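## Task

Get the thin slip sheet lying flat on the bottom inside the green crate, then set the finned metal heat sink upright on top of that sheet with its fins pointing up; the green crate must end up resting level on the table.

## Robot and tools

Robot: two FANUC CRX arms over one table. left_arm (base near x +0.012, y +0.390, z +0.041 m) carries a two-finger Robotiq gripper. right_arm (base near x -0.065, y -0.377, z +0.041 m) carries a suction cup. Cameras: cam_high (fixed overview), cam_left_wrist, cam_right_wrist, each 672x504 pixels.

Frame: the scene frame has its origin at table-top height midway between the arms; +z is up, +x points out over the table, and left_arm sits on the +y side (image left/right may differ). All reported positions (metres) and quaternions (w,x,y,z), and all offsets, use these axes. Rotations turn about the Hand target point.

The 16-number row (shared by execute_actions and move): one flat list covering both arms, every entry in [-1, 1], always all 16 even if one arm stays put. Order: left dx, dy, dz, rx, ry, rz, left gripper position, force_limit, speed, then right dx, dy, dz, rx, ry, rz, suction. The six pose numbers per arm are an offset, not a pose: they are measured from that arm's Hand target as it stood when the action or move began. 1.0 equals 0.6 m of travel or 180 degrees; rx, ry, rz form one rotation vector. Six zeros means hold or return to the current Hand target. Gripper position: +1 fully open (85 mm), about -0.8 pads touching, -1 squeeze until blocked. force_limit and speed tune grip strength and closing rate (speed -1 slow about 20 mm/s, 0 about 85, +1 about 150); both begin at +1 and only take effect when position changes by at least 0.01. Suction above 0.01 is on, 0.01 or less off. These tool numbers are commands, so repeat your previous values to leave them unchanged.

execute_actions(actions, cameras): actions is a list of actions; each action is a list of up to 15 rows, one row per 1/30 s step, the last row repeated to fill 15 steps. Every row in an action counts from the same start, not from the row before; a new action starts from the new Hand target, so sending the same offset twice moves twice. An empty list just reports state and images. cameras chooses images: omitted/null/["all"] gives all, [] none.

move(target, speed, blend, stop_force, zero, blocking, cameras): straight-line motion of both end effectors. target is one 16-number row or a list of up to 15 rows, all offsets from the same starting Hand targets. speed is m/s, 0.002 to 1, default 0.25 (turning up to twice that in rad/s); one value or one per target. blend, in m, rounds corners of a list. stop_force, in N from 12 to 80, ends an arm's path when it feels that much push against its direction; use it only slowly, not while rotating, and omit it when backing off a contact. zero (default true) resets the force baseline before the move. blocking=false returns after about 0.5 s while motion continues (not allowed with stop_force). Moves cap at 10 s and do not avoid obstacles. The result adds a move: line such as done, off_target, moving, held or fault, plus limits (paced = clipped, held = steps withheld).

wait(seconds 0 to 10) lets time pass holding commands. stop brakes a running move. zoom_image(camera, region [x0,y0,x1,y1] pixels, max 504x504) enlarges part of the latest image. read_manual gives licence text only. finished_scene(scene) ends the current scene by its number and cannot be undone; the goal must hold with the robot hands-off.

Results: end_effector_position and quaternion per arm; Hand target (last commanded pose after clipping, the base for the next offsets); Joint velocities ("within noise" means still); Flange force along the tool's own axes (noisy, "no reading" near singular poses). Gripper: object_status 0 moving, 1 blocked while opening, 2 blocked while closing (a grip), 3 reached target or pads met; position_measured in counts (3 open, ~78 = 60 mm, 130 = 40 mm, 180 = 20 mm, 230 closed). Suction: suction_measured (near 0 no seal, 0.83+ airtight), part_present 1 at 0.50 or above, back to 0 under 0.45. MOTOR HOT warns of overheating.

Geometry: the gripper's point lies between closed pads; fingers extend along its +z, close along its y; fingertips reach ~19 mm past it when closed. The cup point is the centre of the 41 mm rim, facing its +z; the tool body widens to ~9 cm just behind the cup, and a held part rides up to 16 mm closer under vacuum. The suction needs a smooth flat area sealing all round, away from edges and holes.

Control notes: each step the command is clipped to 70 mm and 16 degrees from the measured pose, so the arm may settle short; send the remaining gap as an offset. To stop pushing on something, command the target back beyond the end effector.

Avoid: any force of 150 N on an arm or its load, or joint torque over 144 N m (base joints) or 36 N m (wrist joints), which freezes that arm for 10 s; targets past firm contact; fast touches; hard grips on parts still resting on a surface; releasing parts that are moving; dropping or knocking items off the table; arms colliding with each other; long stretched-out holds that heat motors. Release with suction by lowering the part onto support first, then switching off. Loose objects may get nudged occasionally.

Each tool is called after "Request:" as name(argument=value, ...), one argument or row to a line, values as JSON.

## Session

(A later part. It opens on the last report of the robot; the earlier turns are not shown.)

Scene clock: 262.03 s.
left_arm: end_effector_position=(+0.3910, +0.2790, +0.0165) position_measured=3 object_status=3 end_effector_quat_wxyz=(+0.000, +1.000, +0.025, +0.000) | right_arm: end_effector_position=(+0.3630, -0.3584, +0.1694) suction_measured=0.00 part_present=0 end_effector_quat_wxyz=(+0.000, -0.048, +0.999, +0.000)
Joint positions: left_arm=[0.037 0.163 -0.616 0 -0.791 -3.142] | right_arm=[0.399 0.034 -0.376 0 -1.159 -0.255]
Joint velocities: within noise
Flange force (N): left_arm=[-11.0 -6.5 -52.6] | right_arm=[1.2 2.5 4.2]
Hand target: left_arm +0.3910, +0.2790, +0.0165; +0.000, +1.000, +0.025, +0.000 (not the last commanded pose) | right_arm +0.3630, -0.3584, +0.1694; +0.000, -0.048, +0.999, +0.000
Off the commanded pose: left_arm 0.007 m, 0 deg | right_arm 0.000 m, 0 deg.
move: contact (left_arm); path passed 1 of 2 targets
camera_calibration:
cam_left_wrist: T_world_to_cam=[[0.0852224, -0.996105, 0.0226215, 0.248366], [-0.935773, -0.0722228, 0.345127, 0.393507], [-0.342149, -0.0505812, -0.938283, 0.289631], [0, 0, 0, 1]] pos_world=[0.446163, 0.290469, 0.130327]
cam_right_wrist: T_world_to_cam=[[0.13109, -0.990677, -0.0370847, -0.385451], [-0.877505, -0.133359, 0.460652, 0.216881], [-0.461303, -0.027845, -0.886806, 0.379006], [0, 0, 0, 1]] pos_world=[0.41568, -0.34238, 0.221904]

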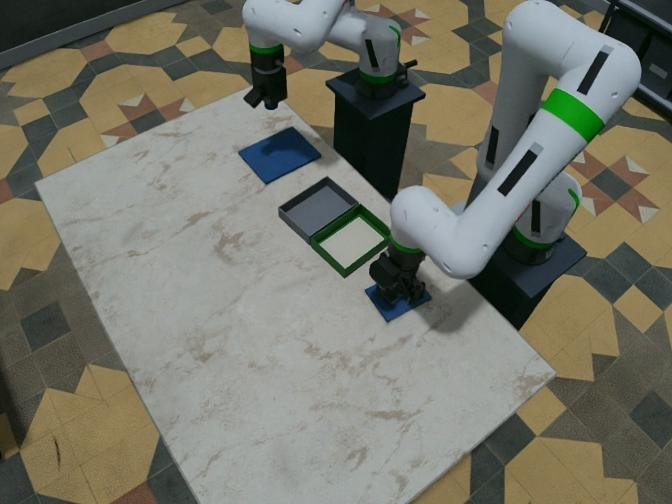

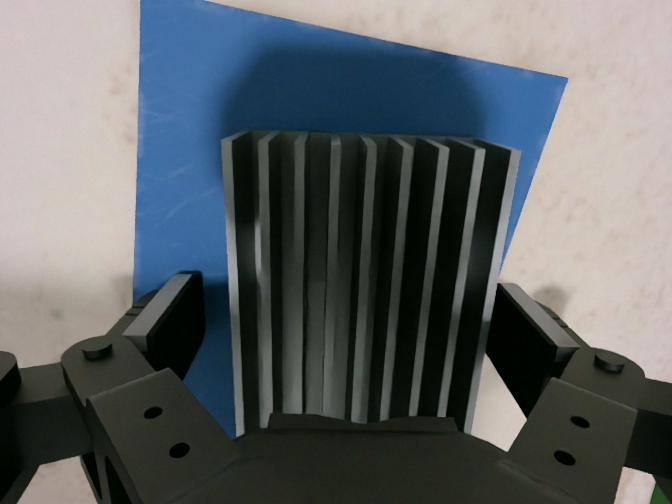

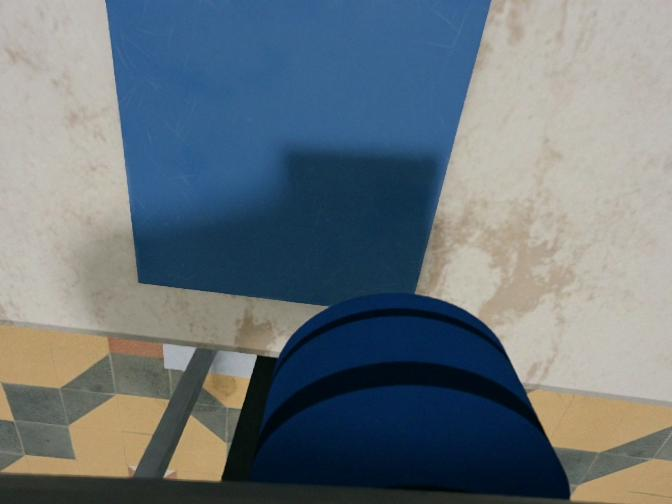

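Request:
move(
  target=[0,0,0.019,0,0,0,1,-0.8,-1,0,0,0,0,0,0,0],
  speed=0.05,
  cameras=[],
)

Request:
execute_actions(
  actions=[
    [[0,0,0,0,0,0,-1,-0.8,-1,0,0,0,0,0,0,0]],
    [[0,0,0,0,0,0,-1,-0.8,-1,0,0,0,0,0,0,0]],
    [[0,0,0,0,0,0,-1,-0.8,-1,0,0,0,0,0,0,0]],
    [[0,0,0,0,0,0,-1,-0.8,-1,0,0,0,0,0,0,0]],
  ],
)

Scene clock: 267.70 s.
left_arm: end_effector_position=(+0.3910, +0.2790, +0.0279) position_measured=3 object_status=3 end_effector_quat_wxyz=(+0.000, +1.000, +0.025, +0.000) | right_arm: end_effector_position=(+0.3630, -0.3584, +0.1694) suction_measured=0.00 part_present=0 end_effector_quat_wxyz=(+0.000, -0.048, +0.999, +0.000)
Joint positions: left_arm=[0.037 0.14 -0.607 0 -0.823 -3.142] | right_arm=[0.399 0.034 -0.376 0 -1.159 -0.255]
Joint velocities: within noise
Flange force (N): left_arm=[4.3 1.0 1.0] | right_arm=[1.9 2.3 4.1]
Hand target: left_arm +0.3910, +0.2790, +0.0279; +0.000, +1.000, +0.025, +0.000 | right_arm +0.3630, -0.3584, +0.1694; +0.000, -0.048, +0.999, +0.000
Off the commanded pose: left_arm 0.000 m, 0 deg | right_arm 0.000 m, 0 deg.
move: done
No camera images: "cameras" was empty.

Scene clock: 269.90 s.
left_arm: end_effector_position=(+0.3910, +0.2790, +0.0279) position_measured=78 object_status=2 end_effector_quat_wxyz=(+0.000, +1.000, +0.025, +0.000) | right_arm: end_effector_position=(+0.3630, -0.3584, +0.1694) suction_measured=0.00 part_present=0 end_effector_quat_wxyz=(+0.000, -0.048, +0.999, +0.000)
Joint positions: left_arm=[0.037 0.139 -0.607 0 -0.824 -3.142] | right_arm=[0.399 0.034 -0.376 0 -1.159 -0.255]
Joint velocities: within noise
Flange force (N): left_arm=[4.4 0.7 -4.4] | right_arm=[2.0 2.5 4.2]
Flange force at the end of the 1st action (N): left_arm=[4.8 1.0 2.0] | right_arm=[2.1 2.6 4.3]
Flange force at the end of the 2nd action (N): left_arm=[4.7 1.0 1.6] | right_arm=[1.6 2.4 4.0]
Flange force at the end of the 3rd action (N): left_arm=[4.2 0.7 -5.5] | right_arm=[2.0 2.3 4.4]
Hand target: left_arm +0.3910, +0.2790, +0.0279; +0.000, +1.000, +0.025, +0.000 | right_arm +0.3630, -0.3584, +0.1694; +0.000, -0.048, +0.999, +0.000
Off the commanded pose: left_arm 0.000 m, 0 deg | right_arm 0.000 m, 0 deg.
camera_calibration:
cam_left_wrist: T_world_to_cam=[[0.0852224, -0.996105, 0.0226215, 0.248106], [-0.935773, -0.0722228, 0.345127, 0.389538], [-0.342149, -0.0505812, -0.938283, 0.300421], [0, 0, 0, 1]] pos_world=[0.446163, 0.290469, 0.141827]
cam_right_wrist: T_world_to_cam=[[0.13109, -0.990677, -0.0370847, -0.385451], [-0.877505, -0.133359, 0.460652, 0.216881], [-0.461303, -0.027845, -0.886806, 0.379006], [0, 0, 0, 1]] pos_world=[0.41568, -0.34238, 0.221904]

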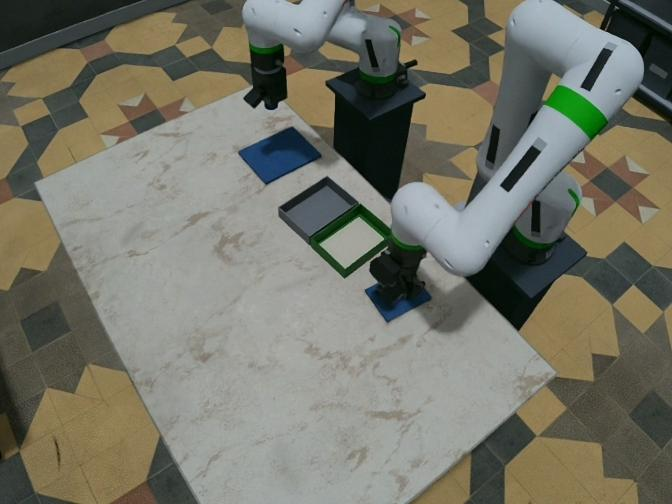

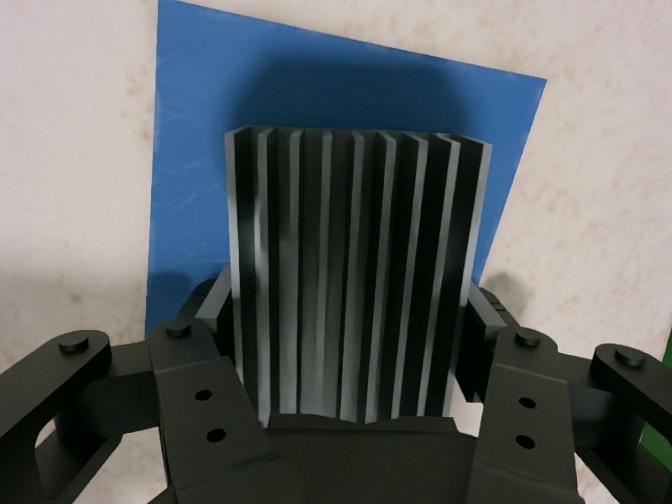

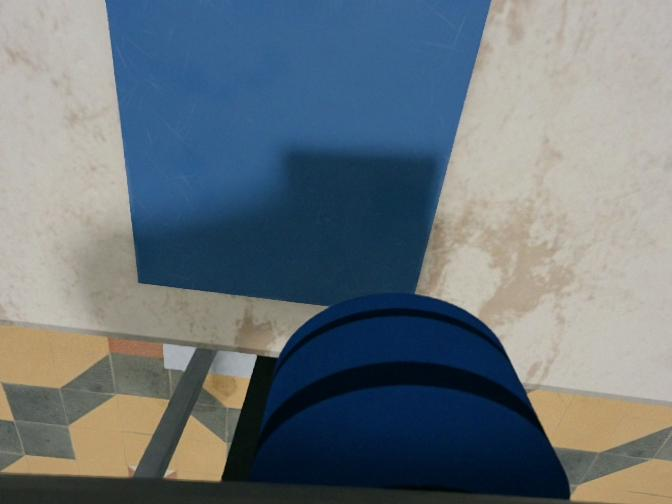

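Request:
move(
  target=[
    [0,0,0.12,0,0,0,-1,-0.8,-1,0,0,0,0,0,0,0],
    [-0.004,-0.3208,0.12,0,0,0.0145,-1,-0.8,-1,0,0,0,0,0,0,0],
  ],
  speed=[0.1,0.15],
)

Request:
zoom_image(
  camera="cam_high",
  region=[270, 160, 410, 290],
)

Scene clock: 279.30 s.
left_arm: end_effector_position=(+0.3886, +0.0865, +0.0999) position_measured=78 object_status=2 end_effector_quat_wxyz=(+0.000, +0.999, +0.048, +0.000) | right_arm: end_effector_position=(+0.3630, -0.3584, +0.1694) suction_measured=0.00 part_present=0 end_effector_quat_wxyz=(+0.000, -0.048, +0.999, +0.000)
Joint positions: left_arm=[-0.42 0.227 -0.292 -0.001 -1.051 -2.639] | right_arm=[0.399 0.034 -0.376 0 -1.159 -0.255]
Joint velocities: within noise
Flange force (N): left_arm=[3.3 3.1 2.2] | right_arm=[1.5 2.5 4.3]
Hand target: left_arm +0.3886, +0.0865, +0.0999; +0.000, +0.999, +0.048, +0.000 | right_arm +0.3630, -0.3584, +0.1694; +0.000, -0.048, +0.999, +0.000
Off the commanded pose: left_arm 0.000 m, 0 deg | right_arm 0.000 m, 0 deg.
move: done
camera_calibration:
cam_left_wrist: T_world_to_cam=[[0.130527, -0.991186, 0.0226661, 0.0369547], [-0.931499, -0.114774, 0.345162, 0.350632], [-0.339518, -0.0661665, -0.93827, 0.357669], [0, 0, 0, 1]] pos_world=[0.443224, 0.100538, 0.213728]
cam_right_wrist: T_world_to_cam=[[0.13109, -0.990677, -0.0370847, -0.385451], [-0.877505, -0.133359, 0.460652, 0.216881], [-0.461303, -0.027845, -0.886806, 0.379006], [0, 0, 0, 1]] pos_world=[0.41568, -0.34238, 0.221904]

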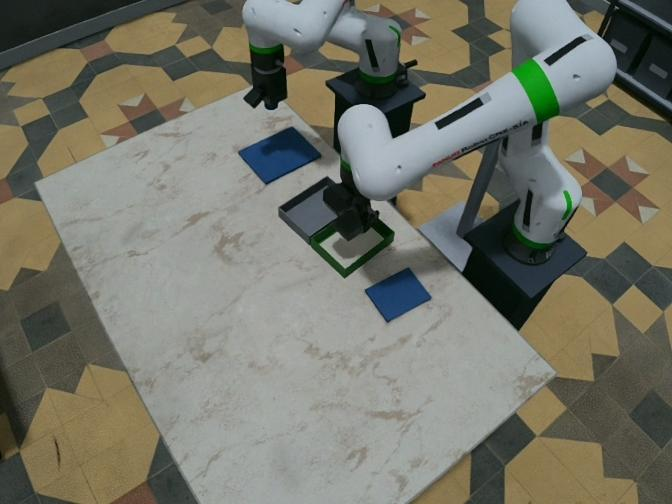

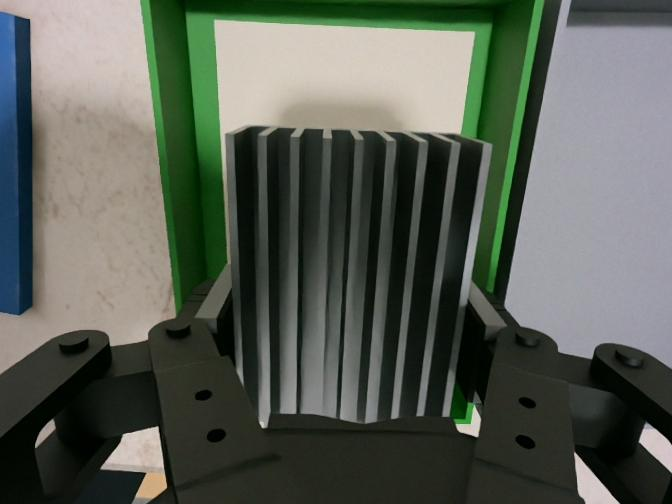

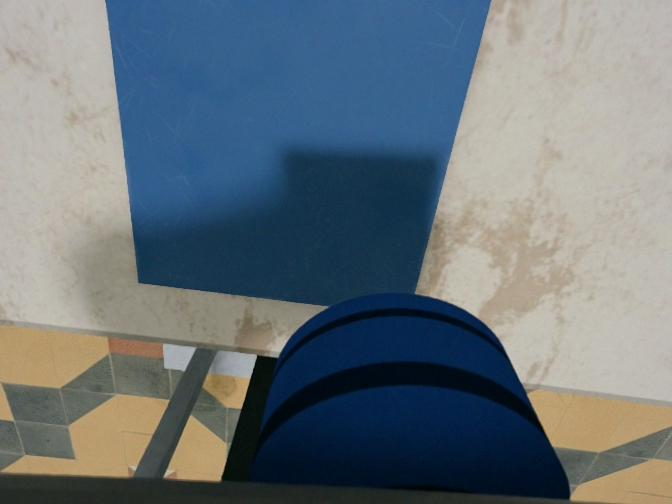

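Scaled by 3.600 from the camera's 672x504 image, which has a finer 960x720 frame.

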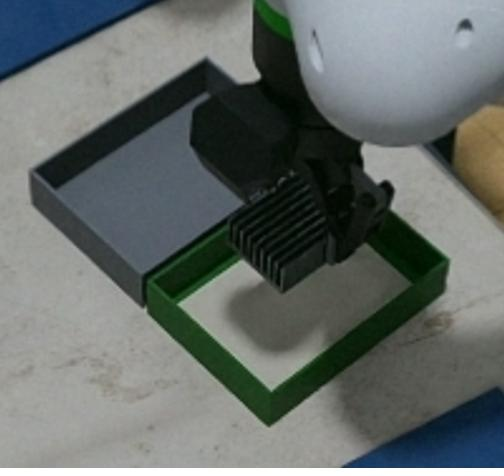

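Request:
move(
  target=[
    [0.004,0.002,0,0,0,0,-1,-0.8,-1,0,0,0,0,0,0,0],
    [0.004,0.002,-0.118,0,0,0,-1,-0.8,-1,0,0,0,0,0,0,0],
    [0.004,0.002,-0.134,0,0,0,-1,-0.8,-1,0,0,0,0,0,0,0],
  ],
  speed=[0.05,0.06,0.003],
  stop_force=12,
)

Scene clock: 291.57 s.
left_arm: end_effector_position=(+0.3910, +0.0877, +0.0230) position_measured=78 object_status=2 end_effector_quat_wxyz=(+0.000, +0.999, +0.048, +0.000) | right_arm: end_effector_position=(+0.3630, -0.3584, +0.1694) suction_measured=0.00 part_present=0 end_effector_quat_wxyz=(+0.000, -0.048, +0.999, +0.000)
Joint positions: left_arm=[-0.415 0.343 -0.356 0 -0.87 -2.643] | right_arm=[0.399 0.034 -0.376 0 -1.159 -0.255]
Joint velocities: within noise
Flange force (N): left_arm=[1.8 0.0 -13.7] | right_arm=[2.0 2.4 4.1]
Hand target: left_arm +0.3910, +0.0877, +0.0230; +0.000, +0.999, +0.048, +0.000 (not the last commanded pose) | right_arm +0.3630, -0.3584, +0.1694; +0.000, -0.048, +0.999, +0.000
Off the commanded pose: left_arm 0.004 m, 0 deg | right_arm 0.000 m, 0 deg.
move: contact (left_arm); path passed 2 of 3 targets
camera_calibration:
cam_left_wrist: T_world_to_cam=[[0.130563, -0.991178, 0.0227721, 0.0394412], [-0.931527, -0.114777, 0.345085, 0.379525], [-0.339427, -0.0662682, -0.938295, 0.28647], [0, 0, 0, 1]] pos_world=[0.445624, 0.101638, 0.136927]
cam_right_wrist: T_world_to_cam=[[0.13109, -0.990677, -0.0370847, -0.385451], [-0.877505, -0.133359, 0.460652, 0.216881], [-0.461303, -0.027845, -0.886806, 0.379006], [0, 0, 0, 1]] pos_world=[0.41568, -0.34238, 0.221904]

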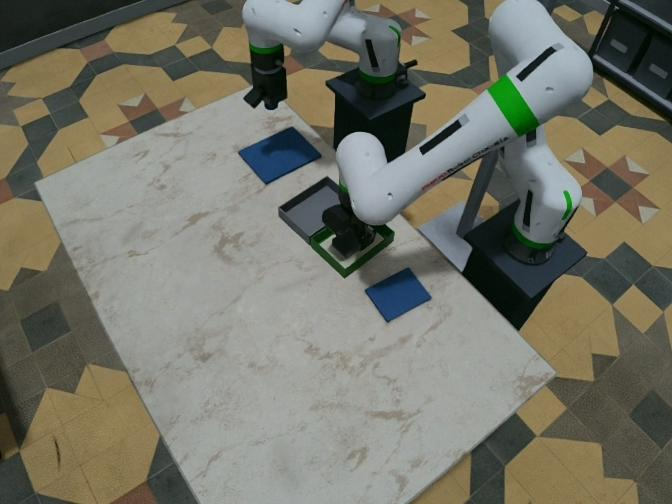

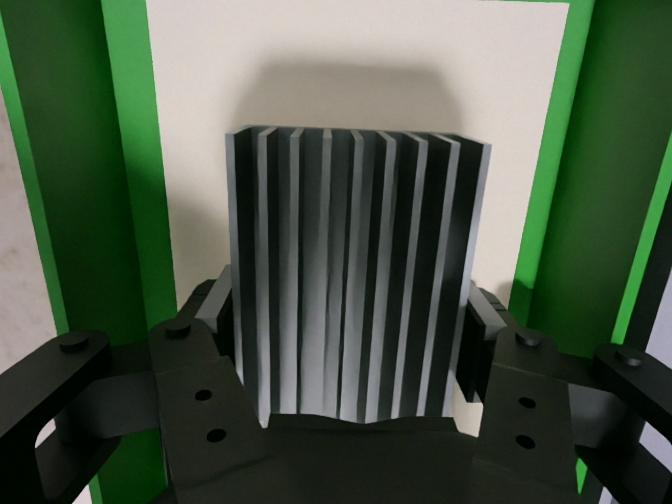

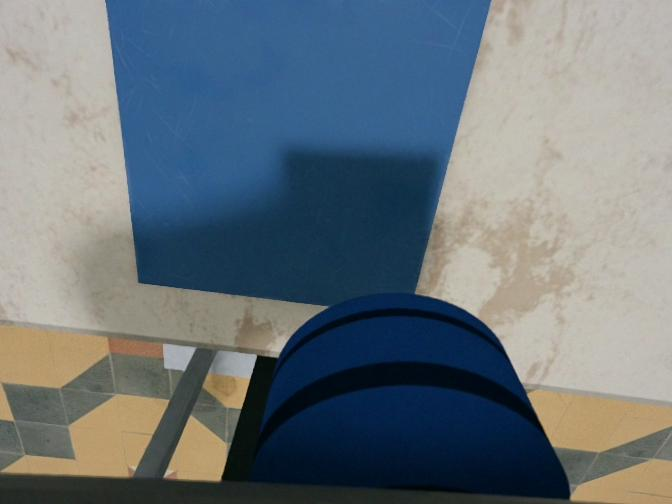

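Request:
execute_actions(
  actions=[
    [[0,0,0,0,0,0,0.65,-0.8,-1,0,0,0,0,0,0,0]],
    [[0,0,0,0,0,0,0.65,-0.8,-1,0,0,0,0,0,0,0]],
  ],
  cameras=[],
)

Request:
move(
  target=[
    [0,0,0.05,0,0,0,0.65,-0.8,-1,0,0,0,0,0,0,0],
    [0,0,0.12,0,0,0,0.65,-0.8,-1,0,0,0,0,0,0,0],
    [0,0.25,0.25,0,0,0,0.65,-0.8,-1,0,0,0,0,0,0,0],
  ],
  speed=[0.04,0.1,0.2],
)

Request:
zoom_image(
  camera="cam_high",
  region=[270, 160, 410, 290],
)

Scene clock: 298.20 s.
left_arm: end_effector_position=(+0.3910, +0.0877, +0.0230) position_measured=47 object_status=3 end_effector_quat_wxyz=(+0.000, +0.999, +0.048, +0.000) | right_arm: end_effector_position=(+0.3630, -0.3584, +0.1694) suction_measured=0.00 part_present=0 end_effector_quat_wxyz=(+0.000, -0.048, +0.999, +0.000)
Joint positions: left_arm=[-0.415 0.343 -0.357 -0.001 -0.87 -2.643] | right_arm=[0.399 0.034 -0.376 0 -1.159 -0.255]
Joint velocities: within noise
Flange force (N): left_arm=[3.3 3.0 1.0] | right_arm=[1.4 2.2 4.1]
Flange force at the end of the 1st action (N): left_arm=[3.6 3.1 1.2] | right_arm=[1.9 2.5 4.3]
Hand target: left_arm +0.3910, +0.0877, +0.0230; +0.000, +0.999, +0.048, +0.000 | right_arm +0.3630, -0.3584, +0.1694; +0.000, -0.048, +0.999, +0.000
Off the commanded pose: left_arm 0.000 m, 0 deg | right_arm 0.000 m, 0 deg.
No camera images: "cameras" was empty.

Scene clock: 300.70 s.
left_arm: end_effector_position=(+0.3910, +0.2377, +0.1730) position_measured=47 object_status=3 end_effector_quat_wxyz=(+0.000, +0.999, +0.048, +0.000) | right_arm: end_effector_position=(+0.3630, -0.3584, +0.1694) suction_measured=0.00 part_present=0 end_effector_quat_wxyz=(+0.000, -0.048, +0.999, +0.000)
Joint positions: left_arm=[-0.072 -0.039 -0.396 0 -1.212 -2.987] | right_arm=[0.399 0.034 -0.376 0 -1.159 -0.255]
Joint velocities: within noise
Flange force (N): left_arm=[4.6 2.5 -0.1] | right_arm=[1.5 2.3 4.2]
Hand target: left_arm +0.3910, +0.2377, +0.1730; +0.000, +0.999, +0.048, +0.000 | right_arm +0.3630, -0.3584, +0.1694; +0.000, -0.048, +0.999, +0.000
Off the commanded pose: left_arm 0.000 m, 0 deg | right_arm 0.000 m, 0 deg.
move: done
camera_calibration:
cam_left_wrist: T_world_to_cam=[[0.130439, -0.991196, 0.0227121, 0.18478], [-0.931544, -0.114682, 0.345072, 0.344967], [-0.339429, -0.0661682, -0.938301, 0.437132], [0, 0, 0, 1]] pos_world=[0.445624, 0.251639, 0.286927]
cam_right_wrist: T_world_to_cam=[[0.13109, -0.990677, -0.0370847, -0.385451], [-0.877505, -0.133359, 0.460652, 0.216881], [-0.461303, -0.027845, -0.886806, 0.379006], [0, 0, 0, 1]] pos_world=[0.41568, -0.34238, 0.221904]

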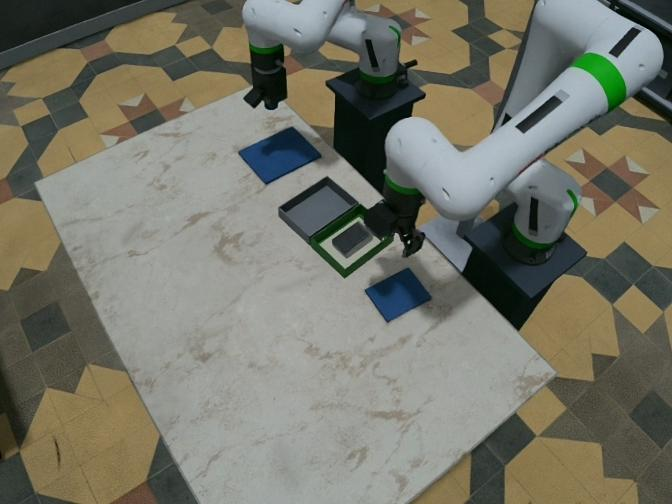

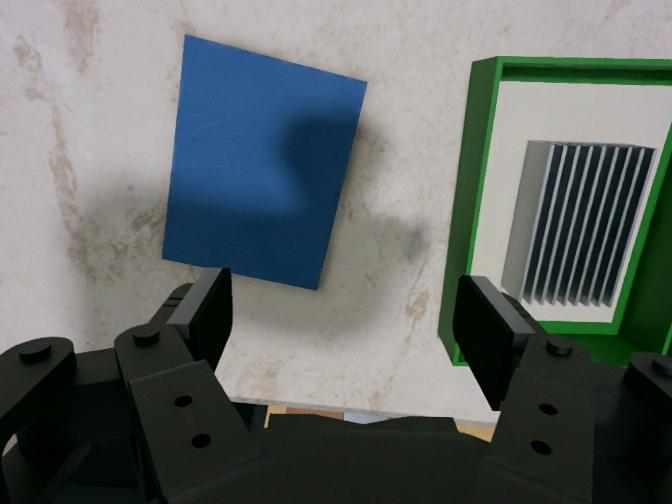

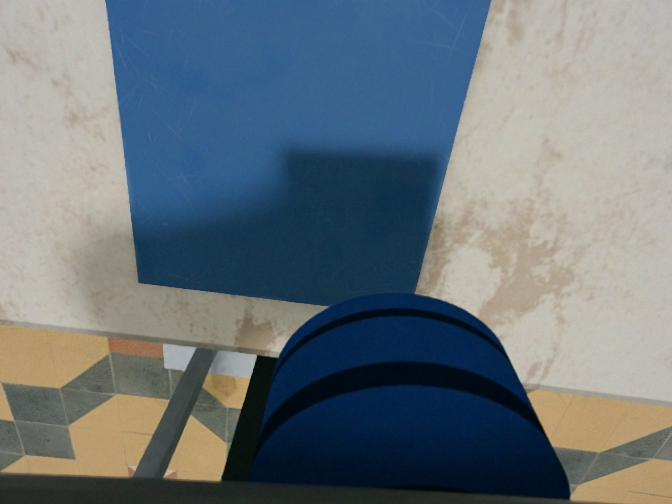

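Scaled by 3.600 from the camera's 672x504 image, which has a finer 960x720 frame.

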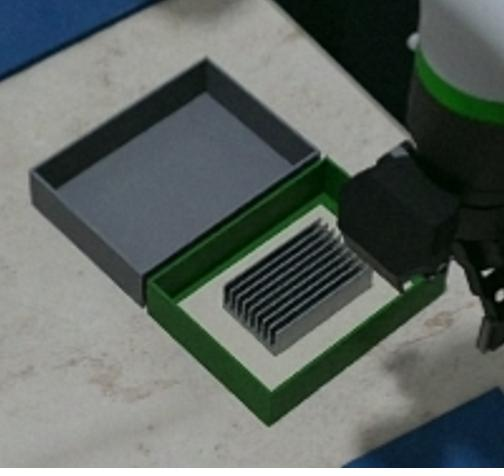

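Practice done.

Request:
finished_scene(
  scene=1,
)

The scene is finished: the task was done.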